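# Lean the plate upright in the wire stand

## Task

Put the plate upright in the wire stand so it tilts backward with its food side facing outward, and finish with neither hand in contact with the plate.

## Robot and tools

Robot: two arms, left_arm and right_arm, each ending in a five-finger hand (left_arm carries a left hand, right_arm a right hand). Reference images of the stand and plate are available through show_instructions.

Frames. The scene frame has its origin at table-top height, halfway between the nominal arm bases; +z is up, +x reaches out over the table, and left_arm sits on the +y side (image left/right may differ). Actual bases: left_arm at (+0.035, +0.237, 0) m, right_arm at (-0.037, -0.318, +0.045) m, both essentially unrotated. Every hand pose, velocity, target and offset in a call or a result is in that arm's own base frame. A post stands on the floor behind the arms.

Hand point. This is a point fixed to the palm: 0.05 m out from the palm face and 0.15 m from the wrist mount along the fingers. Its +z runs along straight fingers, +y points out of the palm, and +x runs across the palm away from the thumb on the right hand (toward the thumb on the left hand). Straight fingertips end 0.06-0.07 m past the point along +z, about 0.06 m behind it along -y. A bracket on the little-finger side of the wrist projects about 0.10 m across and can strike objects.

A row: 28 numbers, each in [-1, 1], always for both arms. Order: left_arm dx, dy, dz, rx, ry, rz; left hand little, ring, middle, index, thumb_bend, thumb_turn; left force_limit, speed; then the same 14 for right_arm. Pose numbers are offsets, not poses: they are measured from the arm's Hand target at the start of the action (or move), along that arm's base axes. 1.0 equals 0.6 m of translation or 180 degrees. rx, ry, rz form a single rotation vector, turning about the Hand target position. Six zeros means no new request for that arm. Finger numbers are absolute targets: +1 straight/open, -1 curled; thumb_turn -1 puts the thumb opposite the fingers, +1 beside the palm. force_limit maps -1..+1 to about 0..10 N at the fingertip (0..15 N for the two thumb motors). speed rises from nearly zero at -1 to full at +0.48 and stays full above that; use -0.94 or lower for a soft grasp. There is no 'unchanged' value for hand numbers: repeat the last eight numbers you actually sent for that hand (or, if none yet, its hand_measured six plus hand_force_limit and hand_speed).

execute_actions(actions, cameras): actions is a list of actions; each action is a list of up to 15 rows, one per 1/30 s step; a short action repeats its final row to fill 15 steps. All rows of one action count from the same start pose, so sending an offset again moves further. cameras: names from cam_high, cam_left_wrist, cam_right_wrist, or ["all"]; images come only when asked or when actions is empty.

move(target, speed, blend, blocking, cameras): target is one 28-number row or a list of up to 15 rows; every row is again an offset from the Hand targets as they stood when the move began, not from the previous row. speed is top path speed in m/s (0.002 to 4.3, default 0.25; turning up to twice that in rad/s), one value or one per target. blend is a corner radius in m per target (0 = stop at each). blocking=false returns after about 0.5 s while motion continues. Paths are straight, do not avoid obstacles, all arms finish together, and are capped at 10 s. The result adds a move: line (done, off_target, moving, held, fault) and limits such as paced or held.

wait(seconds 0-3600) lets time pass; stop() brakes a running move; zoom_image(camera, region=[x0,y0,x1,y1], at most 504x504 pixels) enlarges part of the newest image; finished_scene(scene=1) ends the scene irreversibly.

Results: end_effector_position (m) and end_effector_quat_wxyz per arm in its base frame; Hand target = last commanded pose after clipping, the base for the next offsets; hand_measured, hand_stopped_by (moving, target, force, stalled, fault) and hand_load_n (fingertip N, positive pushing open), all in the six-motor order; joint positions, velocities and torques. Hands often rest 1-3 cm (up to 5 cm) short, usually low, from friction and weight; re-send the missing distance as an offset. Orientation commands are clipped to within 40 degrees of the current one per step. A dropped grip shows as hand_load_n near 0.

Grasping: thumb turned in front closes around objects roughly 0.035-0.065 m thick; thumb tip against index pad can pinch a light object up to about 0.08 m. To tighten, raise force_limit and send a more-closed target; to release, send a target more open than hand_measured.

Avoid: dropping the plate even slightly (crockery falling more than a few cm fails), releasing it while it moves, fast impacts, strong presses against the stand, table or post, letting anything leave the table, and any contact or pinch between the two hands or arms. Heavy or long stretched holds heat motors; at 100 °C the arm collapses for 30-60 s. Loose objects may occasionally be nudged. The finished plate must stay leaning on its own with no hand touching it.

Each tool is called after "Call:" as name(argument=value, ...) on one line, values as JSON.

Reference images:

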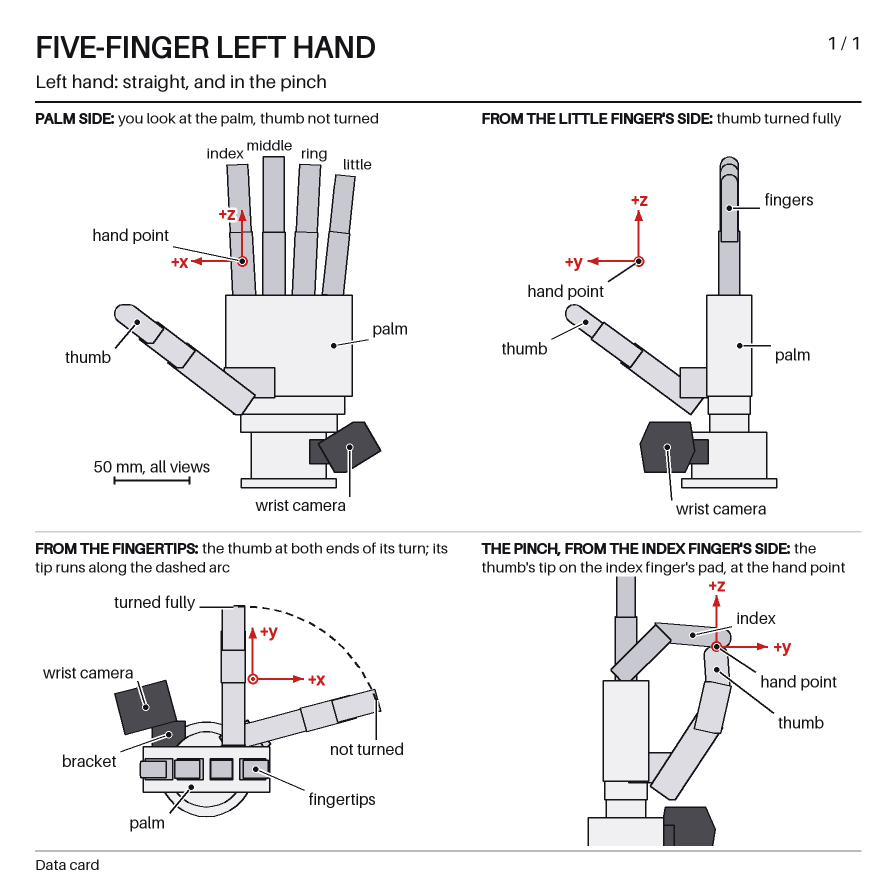

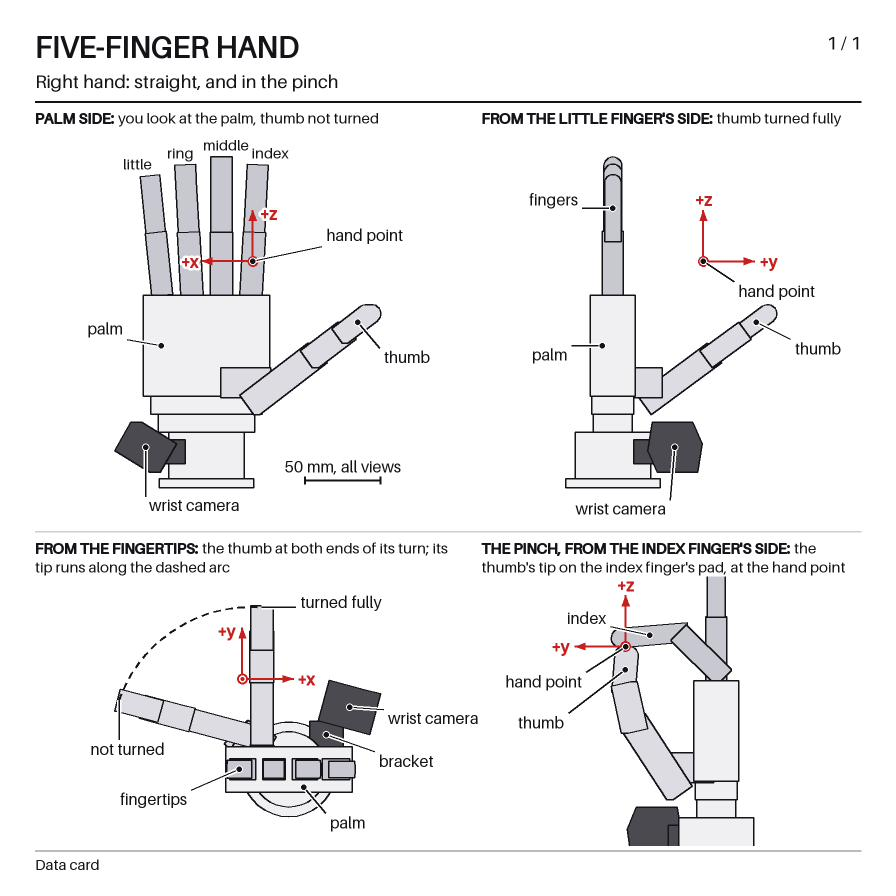

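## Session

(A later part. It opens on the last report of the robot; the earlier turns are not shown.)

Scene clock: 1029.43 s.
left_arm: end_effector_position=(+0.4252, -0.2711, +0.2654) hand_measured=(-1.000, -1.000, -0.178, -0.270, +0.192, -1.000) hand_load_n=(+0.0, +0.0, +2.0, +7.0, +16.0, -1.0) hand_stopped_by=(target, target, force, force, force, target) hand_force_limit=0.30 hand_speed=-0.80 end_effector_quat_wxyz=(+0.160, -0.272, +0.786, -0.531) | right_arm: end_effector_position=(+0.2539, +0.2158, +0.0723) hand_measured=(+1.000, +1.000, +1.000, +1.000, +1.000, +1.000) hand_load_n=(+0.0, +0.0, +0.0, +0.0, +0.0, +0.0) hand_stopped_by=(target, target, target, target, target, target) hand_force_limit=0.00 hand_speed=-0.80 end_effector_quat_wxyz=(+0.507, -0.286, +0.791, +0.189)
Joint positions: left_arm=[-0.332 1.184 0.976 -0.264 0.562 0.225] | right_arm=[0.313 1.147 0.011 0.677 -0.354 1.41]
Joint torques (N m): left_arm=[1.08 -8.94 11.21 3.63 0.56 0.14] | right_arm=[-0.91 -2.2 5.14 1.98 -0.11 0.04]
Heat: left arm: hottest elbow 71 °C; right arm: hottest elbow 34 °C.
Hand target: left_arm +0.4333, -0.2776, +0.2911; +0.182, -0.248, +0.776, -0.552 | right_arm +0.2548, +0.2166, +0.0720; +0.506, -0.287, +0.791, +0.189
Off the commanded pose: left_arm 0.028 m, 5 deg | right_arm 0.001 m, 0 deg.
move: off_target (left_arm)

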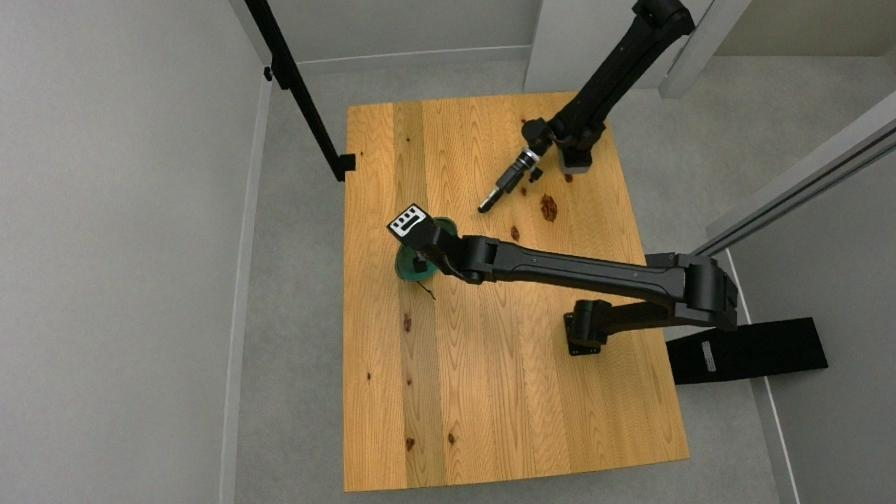

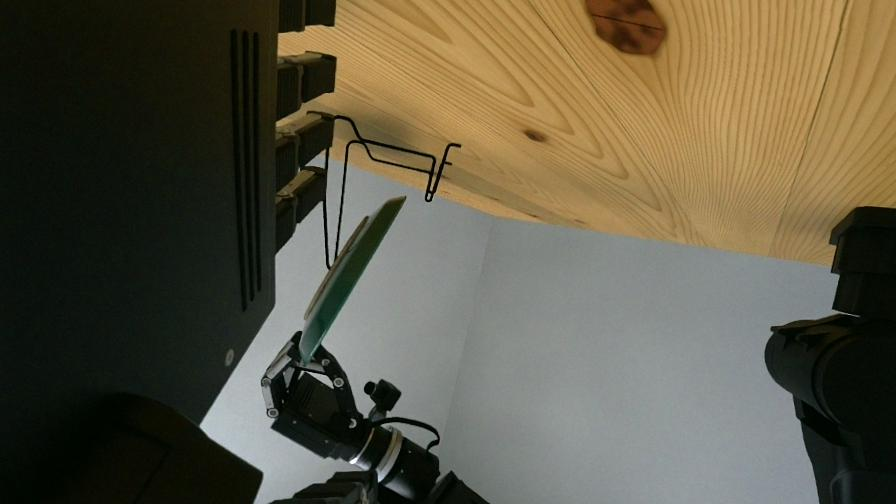

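Call:
move(target=[-0.0235,0.028,-0.083,0,0,0,-1,-1,-0.6,-0.6,-0.3,-1,0.3,-0.8,0,0,0,0,0,0,1,1,1,1,1,1,0,-0.8], speed=0.05, cameras=["cam_high","cam_right_wrist"])

Call:
zoom_image(camera="cam_high", region=[370, 200, 490, 320])

Call:
zoom_image(camera="cam_right_wrist", region=[280, 90, 500, 360])

Scene clock: 1051.83 s.
left_arm: end_effector_position=(+0.4128, -0.2623, +0.2184) hand_measured=(-1.000, -1.000, -0.178, -0.270, +0.192, -1.000) hand_load_n=(+0.0, +0.0, +2.5, +7.5, +14.5, -1.0) hand_stopped_by=(target, target, force, force, force, target) hand_force_limit=0.30 hand_speed=-0.80 end_effector_quat_wxyz=(+0.156, -0.266, +0.787, -0.534) | right_arm: end_effector_position=(+0.2539, +0.2158, +0.0723) hand_measured=(+1.000, +1.000, +1.000, +1.000, +1.000, +1.000) hand_load_n=(+0.0, +0.0, +0.0, +0.0, +0.0, +0.0) hand_stopped_by=(target, target, target, target, target, target) hand_force_limit=0.00 hand_speed=-0.80 end_effector_quat_wxyz=(+0.507, -0.286, +0.791, +0.189)
Joint positions: left_arm=[-0.315 1.184 0.847 -0.139 0.59 0.238] | right_arm=[0.313 1.147 0.011 0.677 -0.354 1.41]
Joint torques (N m): left_arm=[1.9 -9.7 9.55 3.54 0.53 0.16] | right_arm=[-0.62 -1.26 5.19 2.09 -0.15 0.02]
Heat: left arm: hottest elbow 63 °C; right arm: hottest elbow 34 °C.
Hand target: left_arm +0.4192, -0.2607, +0.2412; +0.181, -0.248, +0.776, -0.551 | right_arm +0.2548, +0.2166, +0.0720; +0.506, -0.287, +0.791, +0.189
Off the commanded pose: left_arm 0.024 m, 4 deg | right_arm 0.001 m, 0 deg.
move: off_target (left_arm)

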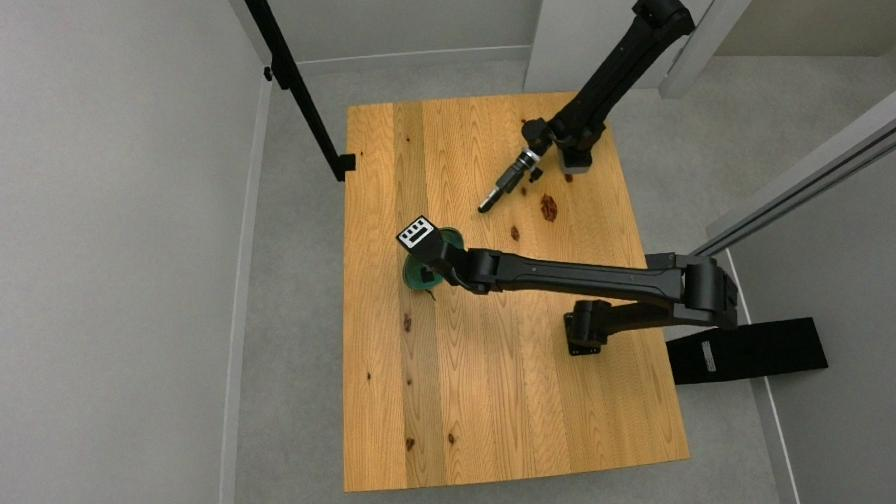

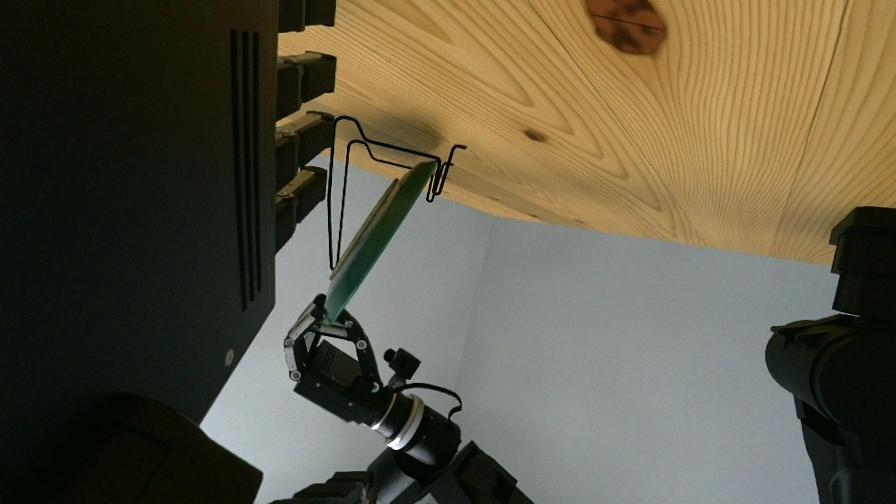

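Scaled by 4.200 from the camera's image (finer frame: 1280x720).

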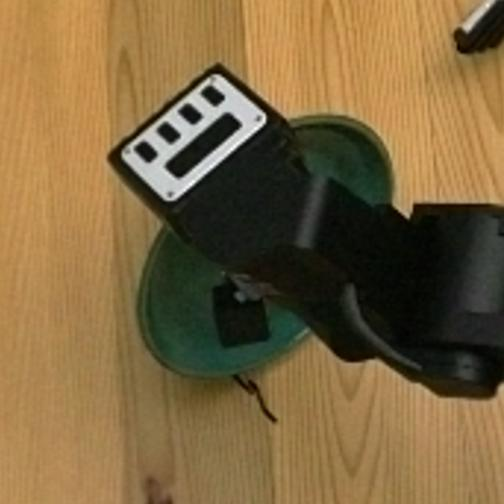

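Scaled by 1.867 from the camera's image (finer frame: 1280x720).

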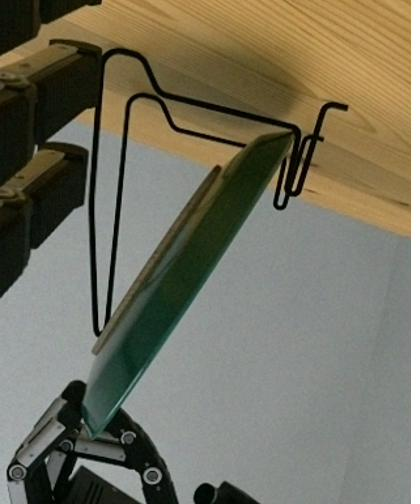

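Call:
zoom_image(camera="cam_right_wrist", region=[390, 130, 480, 220])

Call:
zoom_image(camera="cam_right_wrist", region=[310, 220, 400, 340])

Scaled by 5.600 from the camera's image (finer frame: 1280x720).

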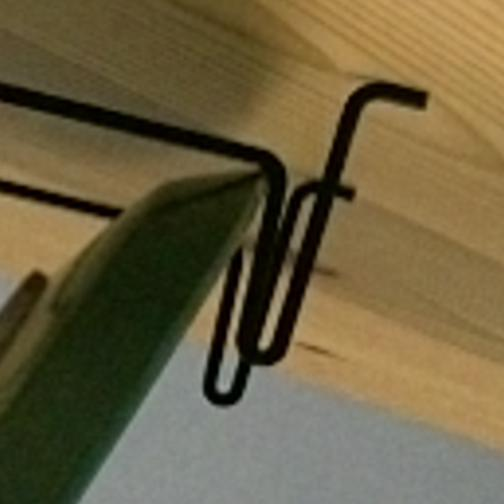

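Scaled by 4.200 from the camera's image (finer frame: 1280x720).

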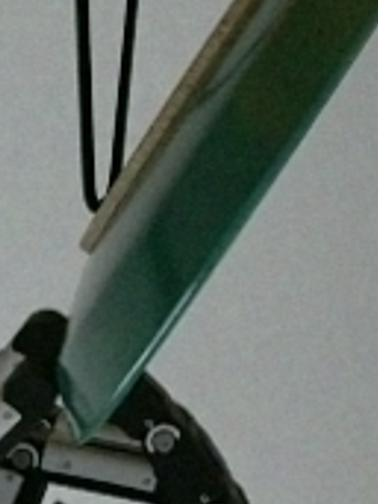

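Call:
move(target=[-0.0043,0.0052,-0.01,-0.0086,-0.0071,0,-1,-1,-0.6,-0.6,-0.3,-1,0.3,-0.8,0,0,0,0,0,0,1,1,1,1,1,1,0,-0.8], speed=0.04, cameras=["cam_high","cam_right_wrist"])

Call:
zoom_image(camera="cam_right_wrist", region=[390, 130, 480, 220])

Call:
zoom_image(camera="cam_right_wrist", region=[280, 90, 500, 360])

Scene clock: 1107.13 s.
left_arm: end_effector_position=(+0.4120, -0.2600, +0.2173) hand_measured=(-1.000, -1.000, -0.178, -0.270, +0.192, -1.000) hand_load_n=(+0.0, +0.0, +1.5, +7.5, +14.0, -0.5) hand_stopped_by=(target, target, force, force, force, target) hand_force_limit=0.30 hand_speed=-0.80 end_effector_quat_wxyz=(+0.169, -0.252, +0.778, -0.550) | right_arm: end_effector_position=(+0.2539, +0.2158, +0.0723) hand_measured=(+1.000, +1.000, +1.000, +1.000, +1.000, +1.000) hand_load_n=(+0.0, +0.0, +0.0, +0.0, +0.0, +0.0) hand_stopped_by=(target, target, target, target, target, target) hand_force_limit=0.00 hand_speed=-0.80 end_effector_quat_wxyz=(+0.507, -0.286, +0.791, +0.189)
Joint positions: left_arm=[-0.304 1.171 0.806 -0.06 0.611 0.238] | right_arm=[0.313 1.147 0.011 0.677 -0.354 1.41]
Joint torques (N m): left_arm=[2.14 -9.35 9.18 3.44 0.45 -0.02] | right_arm=[-0.32 -1.85 5.2 2.29 -0.11 -0.03]
Heat: left arm: hottest elbow 55 °C; right arm: hottest elbow 34 °C.
Hand target: left_arm +0.4166, -0.2577, +0.2352; +0.187, -0.244, +0.766, -0.565 | right_arm +0.2548, +0.2166, +0.0720; +0.506, -0.287, +0.791, +0.189
Off the commanded pose: left_arm 0.019 m, 3 deg | right_arm 0.001 m, 0 deg.
move: off_target (left_arm)

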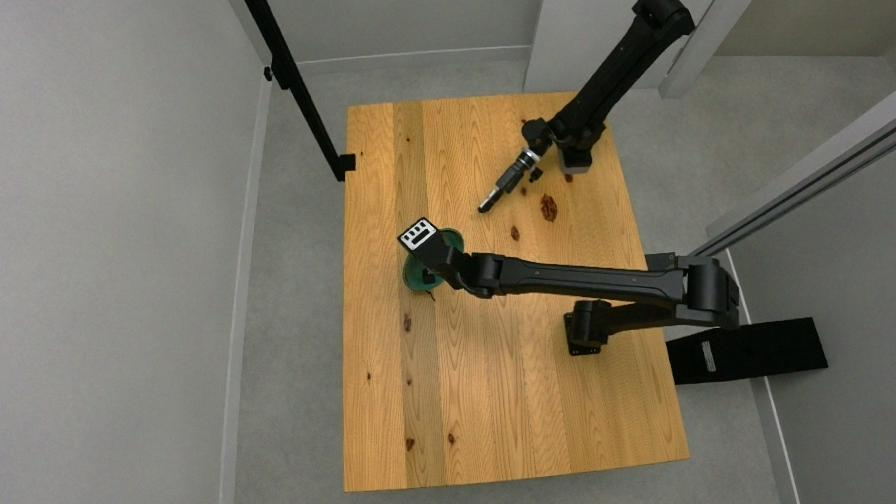

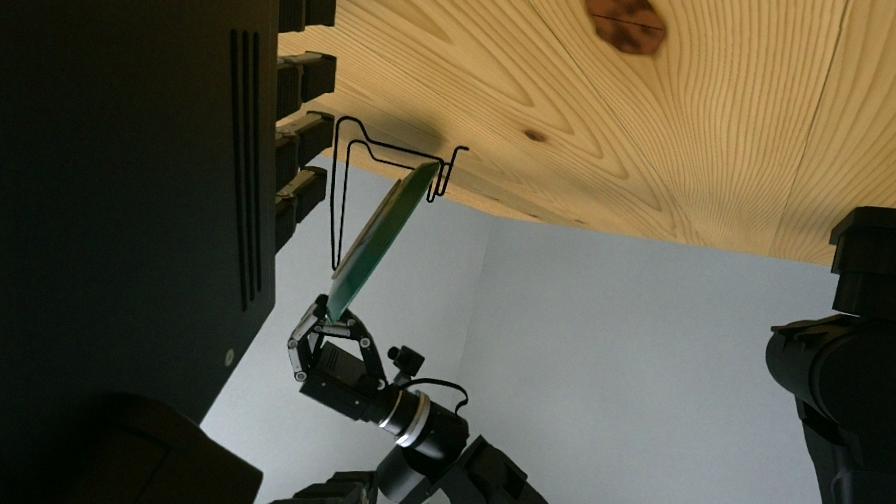

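Scaled by 5.600 from the camera's image (finer frame: 1280x720).

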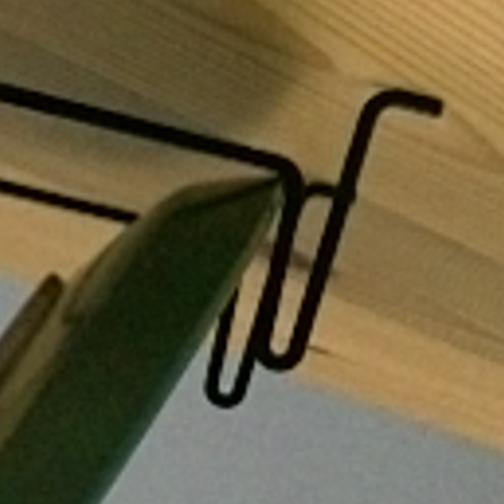

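Scaled by 1.867 from the camera's image (finer frame: 1280x720).

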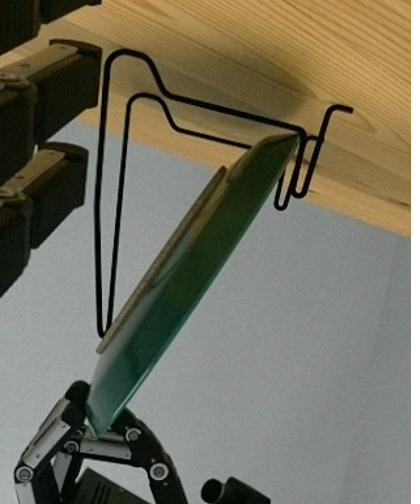

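Call:
move(target=[0.0032,-0.0038,-0.012,0,0,0.008,-1,-1,-0.6,-0.6,-0.3,-1,0.3,-0.8,0,0,0,0,0,0,1,1,1,1,1,1,0,-0.8], speed=0.04, cameras=["cam_high","cam_right_wrist"])

Call:
zoom_image(camera="cam_right_wrist", region=[390, 130, 480, 220])

Call:
zoom_image(camera="cam_right_wrist", region=[280, 90, 500, 360])

Scene clock: 1128.43 s.
left_arm: end_effector_position=(+0.4168, -0.2581, +0.2159) hand_measured=(-1.000, -1.000, -0.178, -0.270, +0.192, -1.000) hand_load_n=(+0.0, +0.0, +1.5, +7.5, +13.5, -0.5) hand_stopped_by=(target, target, force, force, force, target) hand_force_limit=0.30 hand_speed=-0.80 end_effector_quat_wxyz=(+0.181, -0.261, +0.771, -0.551) | right_arm: end_effector_position=(+0.2539, +0.2158, +0.0723) hand_measured=(+1.000, +1.000, +1.000, +1.000, +1.000, +1.000) hand_load_n=(+0.0, +0.0, +0.0, +0.0, +0.0, +0.0) hand_stopped_by=(target, target, target, target, target, target) hand_force_limit=0.00 hand_speed=-0.80 end_effector_quat_wxyz=(+0.507, -0.286, +0.791, +0.189)
Joint positions: left_arm=[-0.304 1.17 0.793 -0.024 0.585 0.222] | right_arm=[0.313 1.147 0.011 0.677 -0.354 1.41]
Joint torques (N m): left_arm=[0.85 -9.17 8.84 3.45 0.05 -0.02] | right_arm=[-0.56 -1.49 5.07 2.22 -0.14 0.01]
Heat: left arm: hottest elbow 53 °C; right arm: hottest elbow 34 °C.
Hand target: left_arm +0.4186, -0.2599, +0.2281; +0.194, -0.254, +0.763, -0.562 | right_arm +0.2548, +0.2166, +0.0720; +0.506, -0.287, +0.791, +0.189
Off the commanded pose: left_arm 0.012 m, 2 deg | right_arm 0.001 m, 0 deg.
move: off_target (left_arm)

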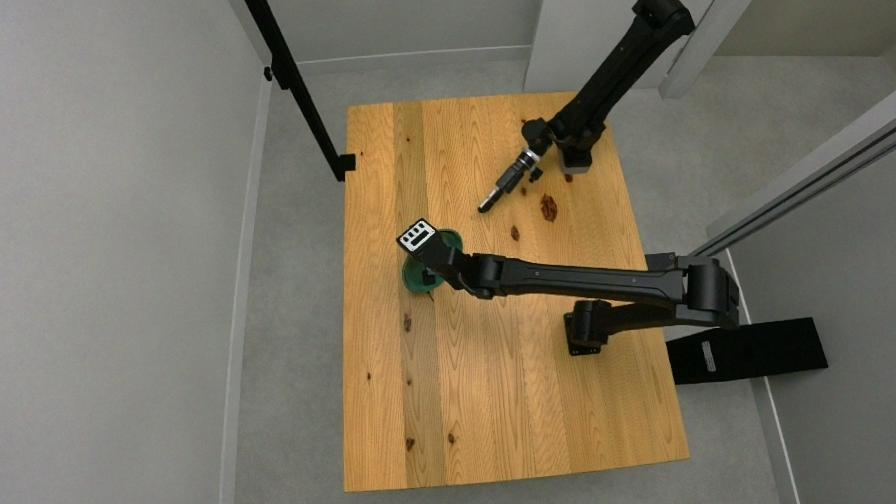

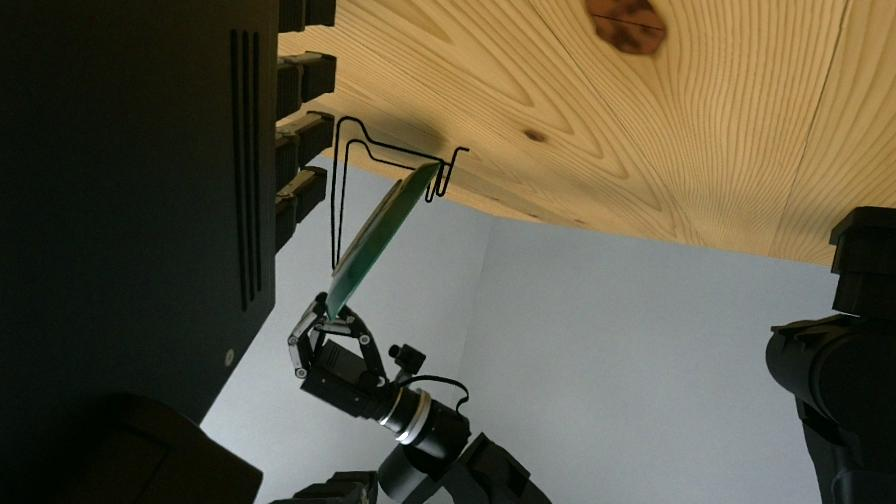

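Scaled by 5.600 from the camera's image (finer frame: 1280x720).

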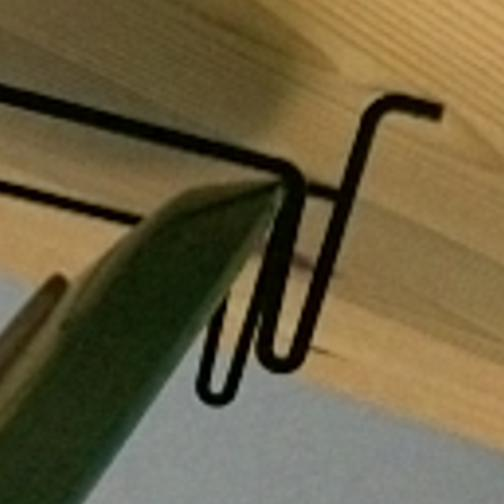

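Scaled by 1.867 from the camera's image (finer frame: 1280x720).

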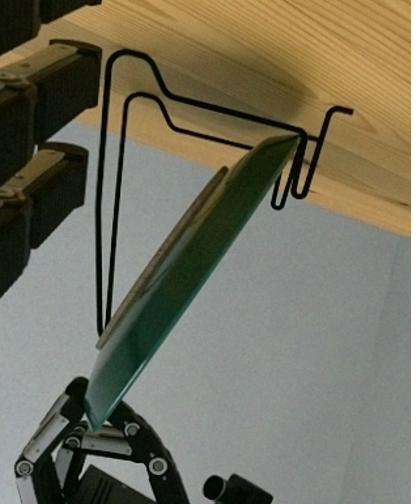

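Call:
execute_actions(actions=[], cameras=["cam_left_wrist","cam_high"])

Call:
zoom_image(camera="cam_high", region=[390, 210, 480, 300])

Scene clock: 1145.53 s.
left_arm: end_effector_position=(+0.4168, -0.2581, +0.2159) hand_measured=(-1.000, -1.000, -0.178, -0.270, +0.192, -1.000) hand_load_n=(+0.0, +0.0, +1.0, +7.5, +13.5, -0.5) hand_stopped_by=(target, target, force, force, force, target) hand_force_limit=0.30 hand_speed=-0.80 end_effector_quat_wxyz=(+0.181, -0.261, +0.771, -0.551) | right_arm: end_effector_position=(+0.2539, +0.2158, +0.0723) hand_measured=(+1.000, +1.000, +1.000, +1.000, +1.000, +1.000) hand_load_n=(+0.0, +0.0, +0.0, +0.0, +0.0, +0.0) hand_stopped_by=(target, target, target, target, target, target) hand_force_limit=0.00 hand_speed=-0.80 end_effector_quat_wxyz=(+0.507, -0.286, +0.791, +0.189)
Joint positions: left_arm=[-0.304 1.17 0.793 -0.024 0.585 0.222] | right_arm=[0.313 1.147 0.011 0.677 -0.354 1.41]
Joint velocities: within noise
Joint torques (N m): left_arm=[1.44 -8.88 8.91 3.36 0.04 0] | right_arm=[-0.67 -1.2 5.29 2.29 -0.07 0.03]
Heat: left arm: hottest elbow 51 °C; right arm: hottest elbow 34 °C.
Hand target: left_arm +0.4185, -0.2599, +0.2281; +0.194, -0.254, +0.763, -0.562 | right_arm +0.2548, +0.2166, +0.0720; +0.506, -0.287, +0.791, +0.189
Off the commanded pose: left_arm 0.012 m, 2 deg | right_arm 0.001 m, 0 deg.
Images, in order (width x height): cam_high 896x504, cam_left_wrist 896x504.

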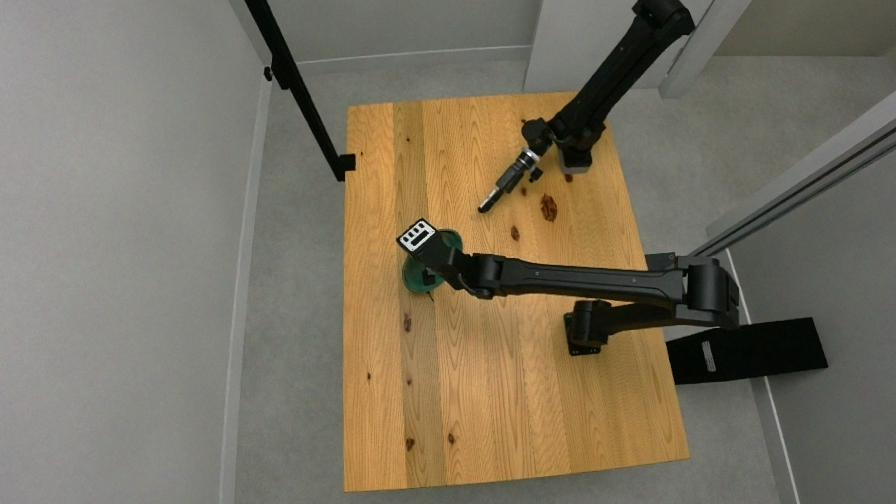

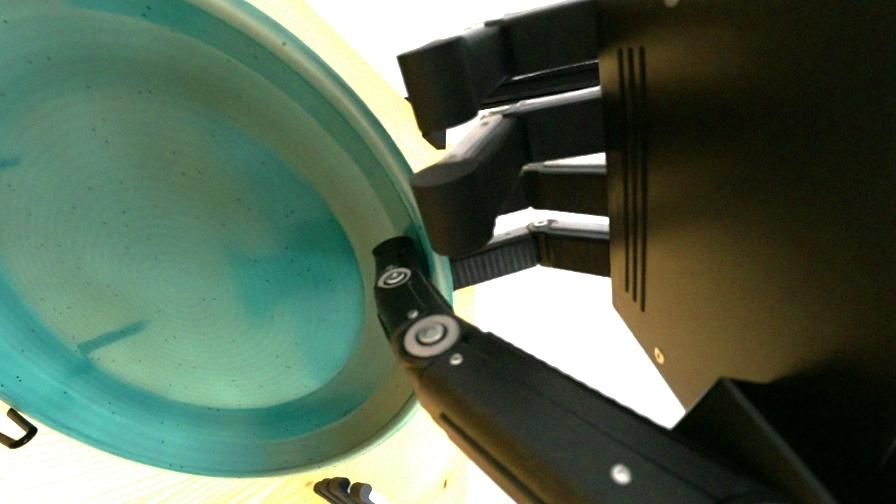

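Scaled by 5.600 from the camera's image (finer frame: 1280x720).

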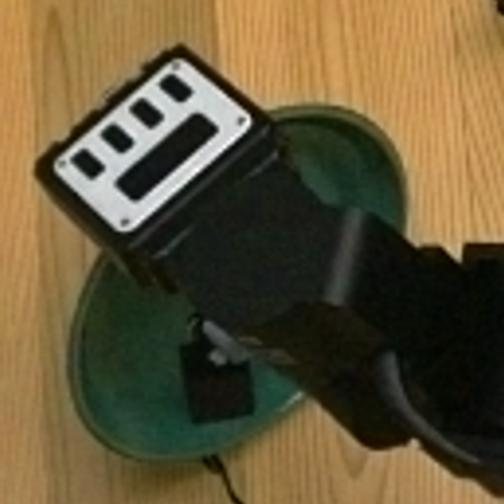

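Call:
zoom_image(camera="cam_left_wrist", region=[0, 340, 160, 504])

Call:
zoom_image(camera="cam_left_wrist", region=[0, 60, 160, 220])

Scaled by 3.073 from the camera's image (finer frame: 1280x720).

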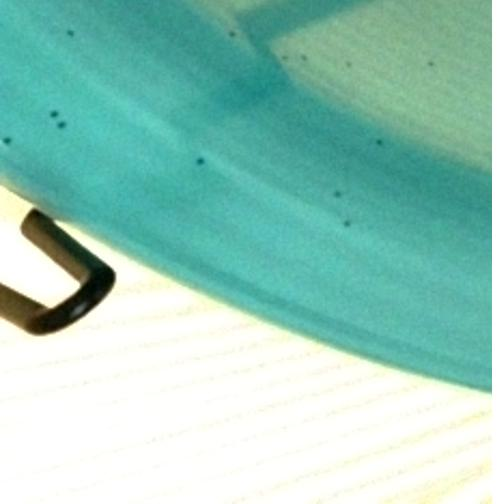

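Scaled by 3.150 from the camera's image (finer frame: 1280x720).

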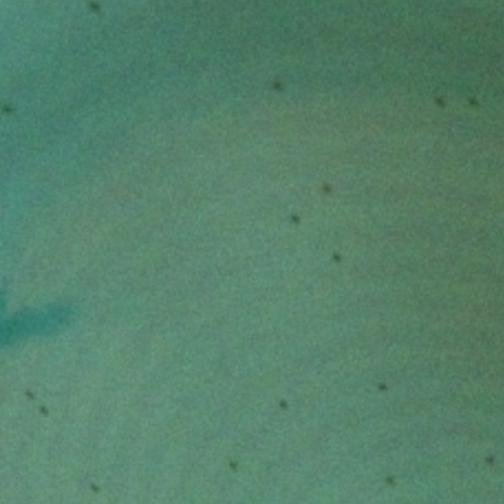

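Call:
move(target=[0.002,-0.0024,-0.01,0,0,0.017,-1,-1,-0.6,-0.6,-0.3,-1,0.3,-0.8,0,0,0,0,0,0,1,1,1,1,1,1,0,-0.8], speed=0.04, cameras=["cam_left_wrist","cam_right_wrist"])

Call:
zoom_image(camera="cam_right_wrist", region=[390, 130, 480, 220])

Call:
zoom_image(camera="cam_right_wrist", region=[280, 90, 500, 360])

Scene clock: 1196.90 s.
left_arm: end_effector_position=(+0.4205, -0.2573, +0.2148) hand_measured=(-1.000, -1.000, -0.178, -0.270, +0.192, -1.000) hand_load_n=(+0.0, +0.0, +2.0, +7.5, +13.0, -1.0) hand_stopped_by=(target, target, force, force, force, target) hand_force_limit=0.30 hand_speed=-0.80 end_effector_quat_wxyz=(+0.203, -0.279, +0.762, -0.548) | right_arm: end_effector_position=(+0.2539, +0.2158, +0.0723) hand_measured=(+1.000, +1.000, +1.000, +1.000, +1.000, +1.000) hand_load_n=(+0.0, +0.0, +0.0, -0.5, +0.0, -0.5) hand_stopped_by=(target, target, target, target, target, target) hand_force_limit=0.00 hand_speed=-0.80 end_effector_quat_wxyz=(+0.507, -0.286, +0.791, +0.189)
Joint positions: left_arm=[-0.319 1.158 0.772 0.013 0.516 0.195] | right_arm=[0.313 1.147 0.011 0.677 -0.354 1.41]
Joint torques (N m): left_arm=[0.44 -8.12 8.55 3.19 -0.05 -0.06] | right_arm=[-0.91 -1.44 5.14 2.36 -0.14 0.04]
Heat: left arm: hottest elbow 49 °C; right arm: hottest elbow 34 °C.
Hand target: left_arm +0.4197, -0.2613, +0.2219; +0.209, -0.274, +0.756, -0.557 | right_arm +0.2548, +0.2166, +0.0720; +0.506, -0.287, +0.791, +0.189
Off the commanded pose: left_arm 0.008 m, 2 deg | right_arm 0.001 m, 0 deg.
move: done

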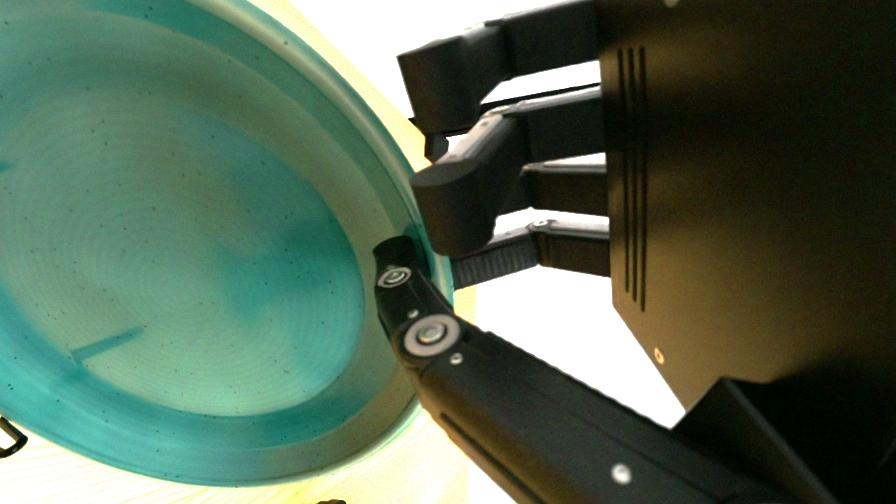

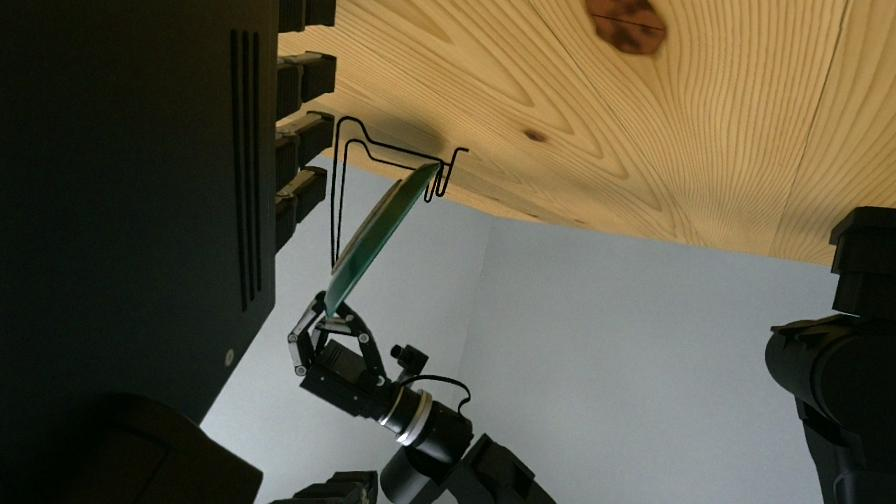

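Scaled by 5.600 from the camera's image (finer frame: 1280x720).

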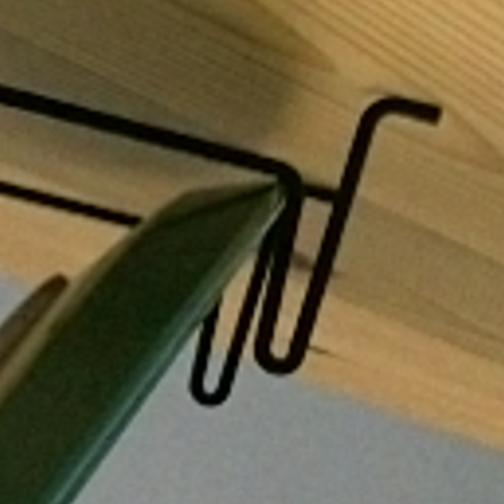

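Scaled by 1.867 from the camera's image (finer frame: 1280x720).

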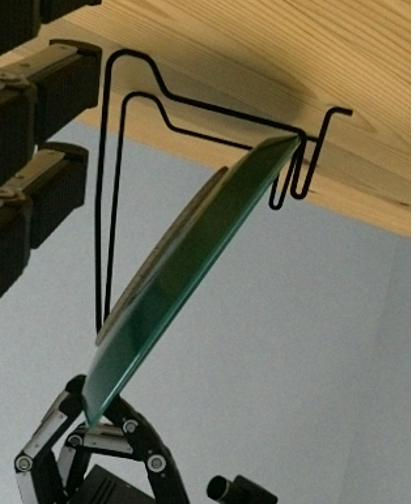

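Call:
move(target=[0,0,0,0,0,0,-1,-1,-0.6,-0.6,0.3,-1,0.3,-0.96,0,0,0,0,0,0,1,1,1,1,1,1,0,-0.8], speed=0.04, cameras=["cam_left_wrist","cam_right_wrist"])

Call:
zoom_image(camera="cam_right_wrist", region=[280, 90, 500, 360])

Scene clock: 1209.30 s.
left_arm: end_effector_position=(+0.4220, -0.2569, +0.2155) hand_measured=(-1.000, -1.000, -0.178, -0.272, +0.300, -1.000) hand_load_n=(+0.0, +0.0, +0.5, +1.5, +1.5, -1.0) hand_stopped_by=(target, target, force, force, target, target) hand_force_limit=0.30 hand_speed=-0.96 end_effector_quat_wxyz=(+0.206, -0.279, +0.761, -0.548) | right_arm: end_effector_position=(+0.2539, +0.2158, +0.0723) hand_measured=(+1.000, +1.000, +1.000, +1.000, +1.000, +1.000) hand_load_n=(+0.0, +0.0, +0.0, +0.0, +0.0, +0.0) hand_stopped_by=(target, target, target, target, target, target) hand_force_limit=0.00 hand_speed=-0.80 end_effector_quat_wxyz=(+0.507, -0.286, +0.791, +0.189)
Joint positions: left_arm=[-0.319 1.158 0.772 0.018 0.51 0.194] | right_arm=[0.313 1.147 0.011 0.677 -0.354 1.41]
Joint torques (N m): left_arm=[0.97 -7.71 8.44 3.07 0.21 -0.04] | right_arm=[-0.73 -1.85 5.3 2.17 -0.15 -0.02]
Heat: left arm: hottest elbow 49 °C; right arm: hottest elbow 34 °C.
Hand target: left_arm +0.4197, -0.2613, +0.2218; +0.209, -0.274, +0.756, -0.557 | right_arm +0.2548, +0.2166, +0.0720; +0.506, -0.287, +0.791, +0.189
Off the commanded pose: left_arm 0.008 m, 1 deg | right_arm 0.001 m, 0 deg.
move: done

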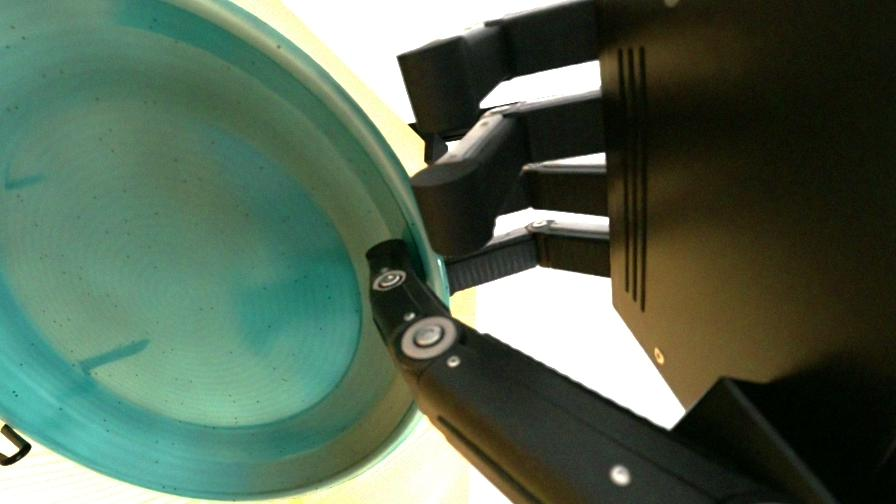

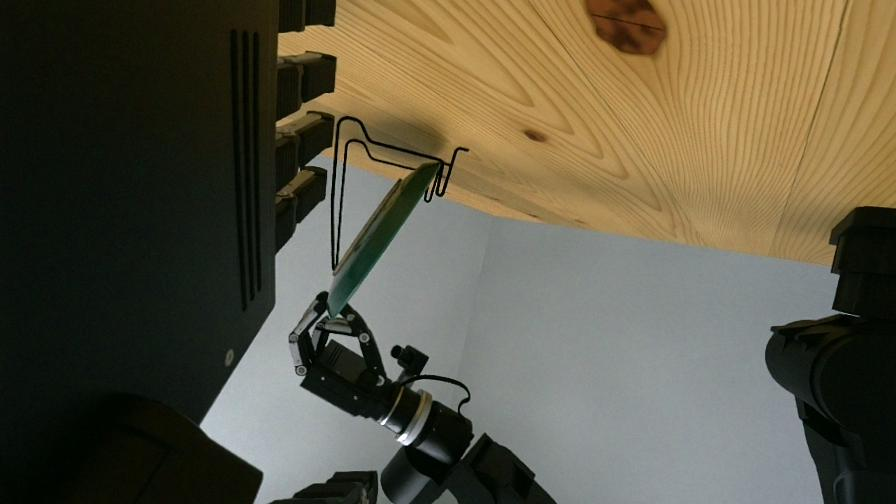

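Scaled by 1.867 from the camera's image (finer frame: 1280x720).

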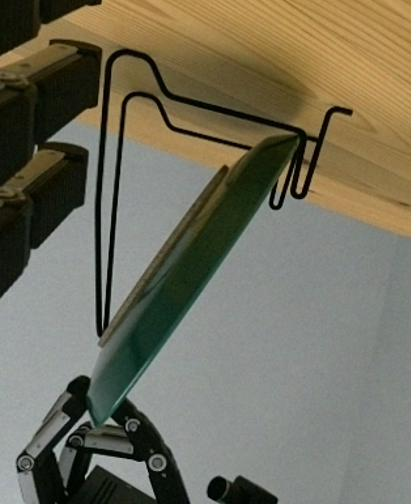

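Call:
move(target=[0,0,0,0,0,0,-1,-1,-0.6,-0.6,0.6,-1,0.3,-0.96,0,0,0,0,0,0,1,1,1,1,1,1,0,-0.8], speed=0.04, cameras=["cam_left_wrist","cam_right_wrist"])

Call:
zoom_image(camera="cam_right_wrist", region=[280, 90, 500, 360])

Scene clock: 1219.97 s.
left_arm: end_effector_position=(+0.4220, -0.2569, +0.2164) hand_measured=(-1.000, -1.000, -0.178, -0.272, +0.590, -1.000) hand_load_n=(+0.0, +0.0, +0.0, +0.0, +0.0, +0.0) hand_stopped_by=(target, target, force, force, moving, target) hand_force_limit=0.30 hand_speed=-0.96 end_effector_quat_wxyz=(+0.207, -0.279, +0.761, -0.549) | right_arm: end_effector_position=(+0.2539, +0.2158, +0.0723) hand_measured=(+1.000, +1.000, +1.000, +1.000, +1.000, +1.000) hand_load_n=(+0.0, +0.0, +0.0, +0.0, +0.0, +0.0) hand_stopped_by=(target, target, target, target, target, target) hand_force_limit=0.00 hand_speed=-0.80 end_effector_quat_wxyz=(+0.507, -0.286, +0.791, +0.189)
Joint positions: left_arm=[-0.319 1.157 0.772 0.019 0.51 0.194] | right_arm=[0.313 1.147 0.011 0.677 -0.354 1.41]
Joint torques (N m): left_arm=[0.79 -8.18 8.5 2.93 0.17 -0.05] | right_arm=[0.44 -0.85 5.37 2.17 -0.09 0.08]
Heat: left arm: hottest elbow 49 °C; right arm: hottest elbow 34 °C.
Hand target: left_arm +0.4197, -0.2613, +0.2218; +0.209, -0.274, +0.756, -0.557 | right_arm +0.2548, +0.2166, +0.0720; +0.506, -0.287, +0.791, +0.189
Off the commanded pose: left_arm 0.007 m, 1 deg | right_arm 0.001 m, 0 deg.
move: moving (left_arm; no rest 5 s after the move's start)

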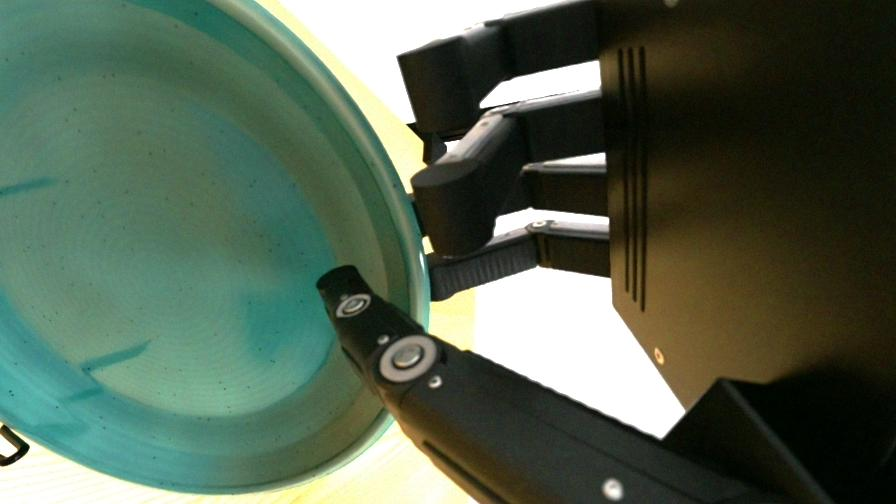

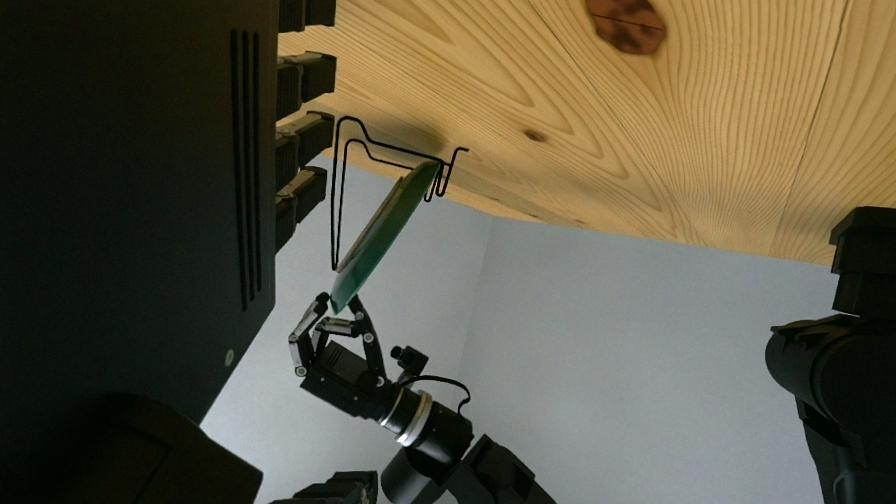

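Scaled by 1.867 from the camera's image (finer frame: 1280x720).

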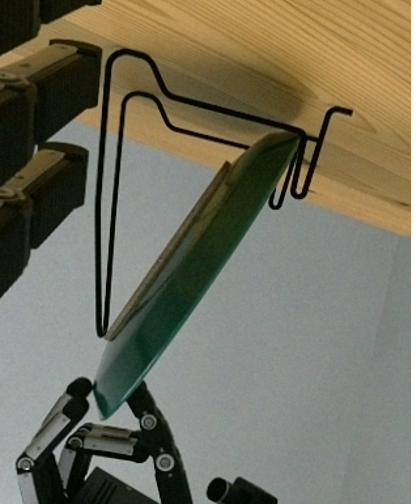

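Call:
move(target=[0,0,0,0,0,0,-1,-1,-0.6,-0.6,1,-1,0.3,-0.8,0,0,0,0,0,0,1,1,1,1,1,1,0,-0.8], speed=0.04, cameras=[])

Call:
move(target=[0,0,0,0,0,0,-1,-1,0.4,0.4,1,-1,0.3,-0.85,0,0,0,0,0,0,1,1,1,1,1,1,0,-0.8], speed=0.04, cameras=["cam_left_wrist","cam_right_wrist"])

Call:
zoom_image(camera="cam_right_wrist", region=[280, 90, 500, 360])

Scene clock: 1235.27 s.
left_arm: end_effector_position=(+0.4220, -0.2569, +0.2164) hand_measured=(-1.000, -1.000, -0.178, -0.272, +1.000, -1.000) hand_load_n=(+0.0, +0.0, +0.0, +0.0, +0.0, -0.5) hand_stopped_by=(target, target, force, force, target, target) hand_force_limit=0.30 hand_speed=-0.80 end_effector_quat_wxyz=(+0.207, -0.279, +0.761, -0.549) | right_arm: end_effector_position=(+0.2539, +0.2158, +0.0723) hand_measured=(+1.000, +1.000, +1.000, +1.000, +1.000, +1.000) hand_load_n=(+0.0, +0.0, +0.0, +0.0, +0.0, +0.0) hand_stopped_by=(target, target, target, target, target, target) hand_force_limit=0.00 hand_speed=-0.80 end_effector_quat_wxyz=(+0.507, -0.286, +0.791, +0.189)
Joint positions: left_arm=[-0.319 1.157 0.772 0.019 0.51 0.194] | right_arm=[0.313 1.147 0.011 0.677 -0.354 1.41]
Joint torques (N m): left_arm=[0.79 -7.82 8.5 2.96 0.2 -0.03] | right_arm=[-0.67 -1.85 5.08 2.43 -0.16 0.04]
Heat: left arm: hottest elbow 49 °C; right arm: hottest elbow 34 °C.
Hand target: left_arm +0.4197, -0.2613, +0.2218; +0.209, -0.274, +0.756, -0.557 | right_arm +0.2548, +0.2166, +0.0720; +0.506, -0.287, +0.791, +0.189
Off the commanded pose: left_arm 0.007 m, 1 deg | right_arm 0.001 m, 0 deg.
move: done

Scene clock: 1237.17 s.
left_arm: end_effector_position=(+0.4220, -0.2569, +0.2164) hand_measured=(-1.000, -1.000, +0.400, +0.400, +1.000, -1.000) hand_load_n=(+0.0, +0.0, +0.0, +0.0, +0.0, +0.0) hand_stopped_by=(target, target, target, target, target, target) hand_force_limit=0.30 hand_speed=-0.85 end_effector_quat_wxyz=(+0.207, -0.279, +0.761, -0.549) | right_arm: end_effector_position=(+0.2539, +0.2158, +0.0723) hand_measured=(+1.000, +1.000, +1.000, +1.000, +1.000, +1.000) hand_load_n=(+0.0, +0.0, +0.0, +0.0, +0.0, -0.5) hand_stopped_by=(target, target, target, target, target, target) hand_force_limit=0.00 hand_speed=-0.80 end_effector_quat_wxyz=(+0.507, -0.286, +0.791, +0.189)
Joint positions: left_arm=[-0.319 1.157 0.772 0.019 0.51 0.194] | right_arm=[0.313 1.147 0.011 0.677 -0.354 1.41]
Joint torques (N m): left_arm=[0.73 -7.94 8.53 2.96 0.19 -0.02] | right_arm=[-0.73 -2.08 5.34 2.29 -0.14 0.01]
Heat: left arm: hottest elbow 49 °C; right arm: hottest elbow 34 °C.
Hand target: left_arm +0.4197, -0.2613, +0.2218; +0.209, -0.274, +0.756, -0.557 | right_arm +0.2548, +0.2166, +0.0720; +0.506, -0.287, +0.791, +0.189
Off the commanded pose: left_arm 0.007 m, 1 deg | right_arm 0.001 m, 0 deg.
move: done

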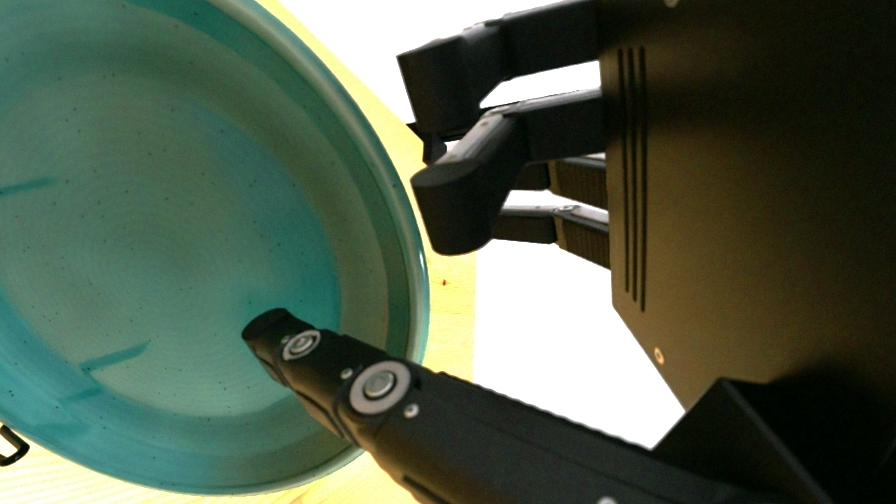

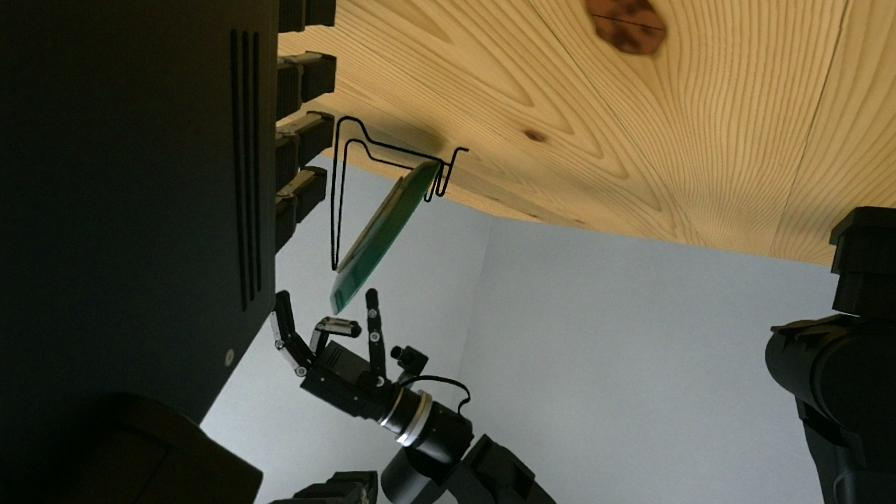

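Scaled by 1.867 from the camera's image (finer frame: 1280x720).

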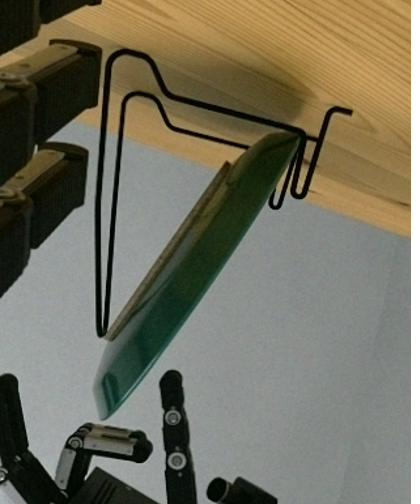

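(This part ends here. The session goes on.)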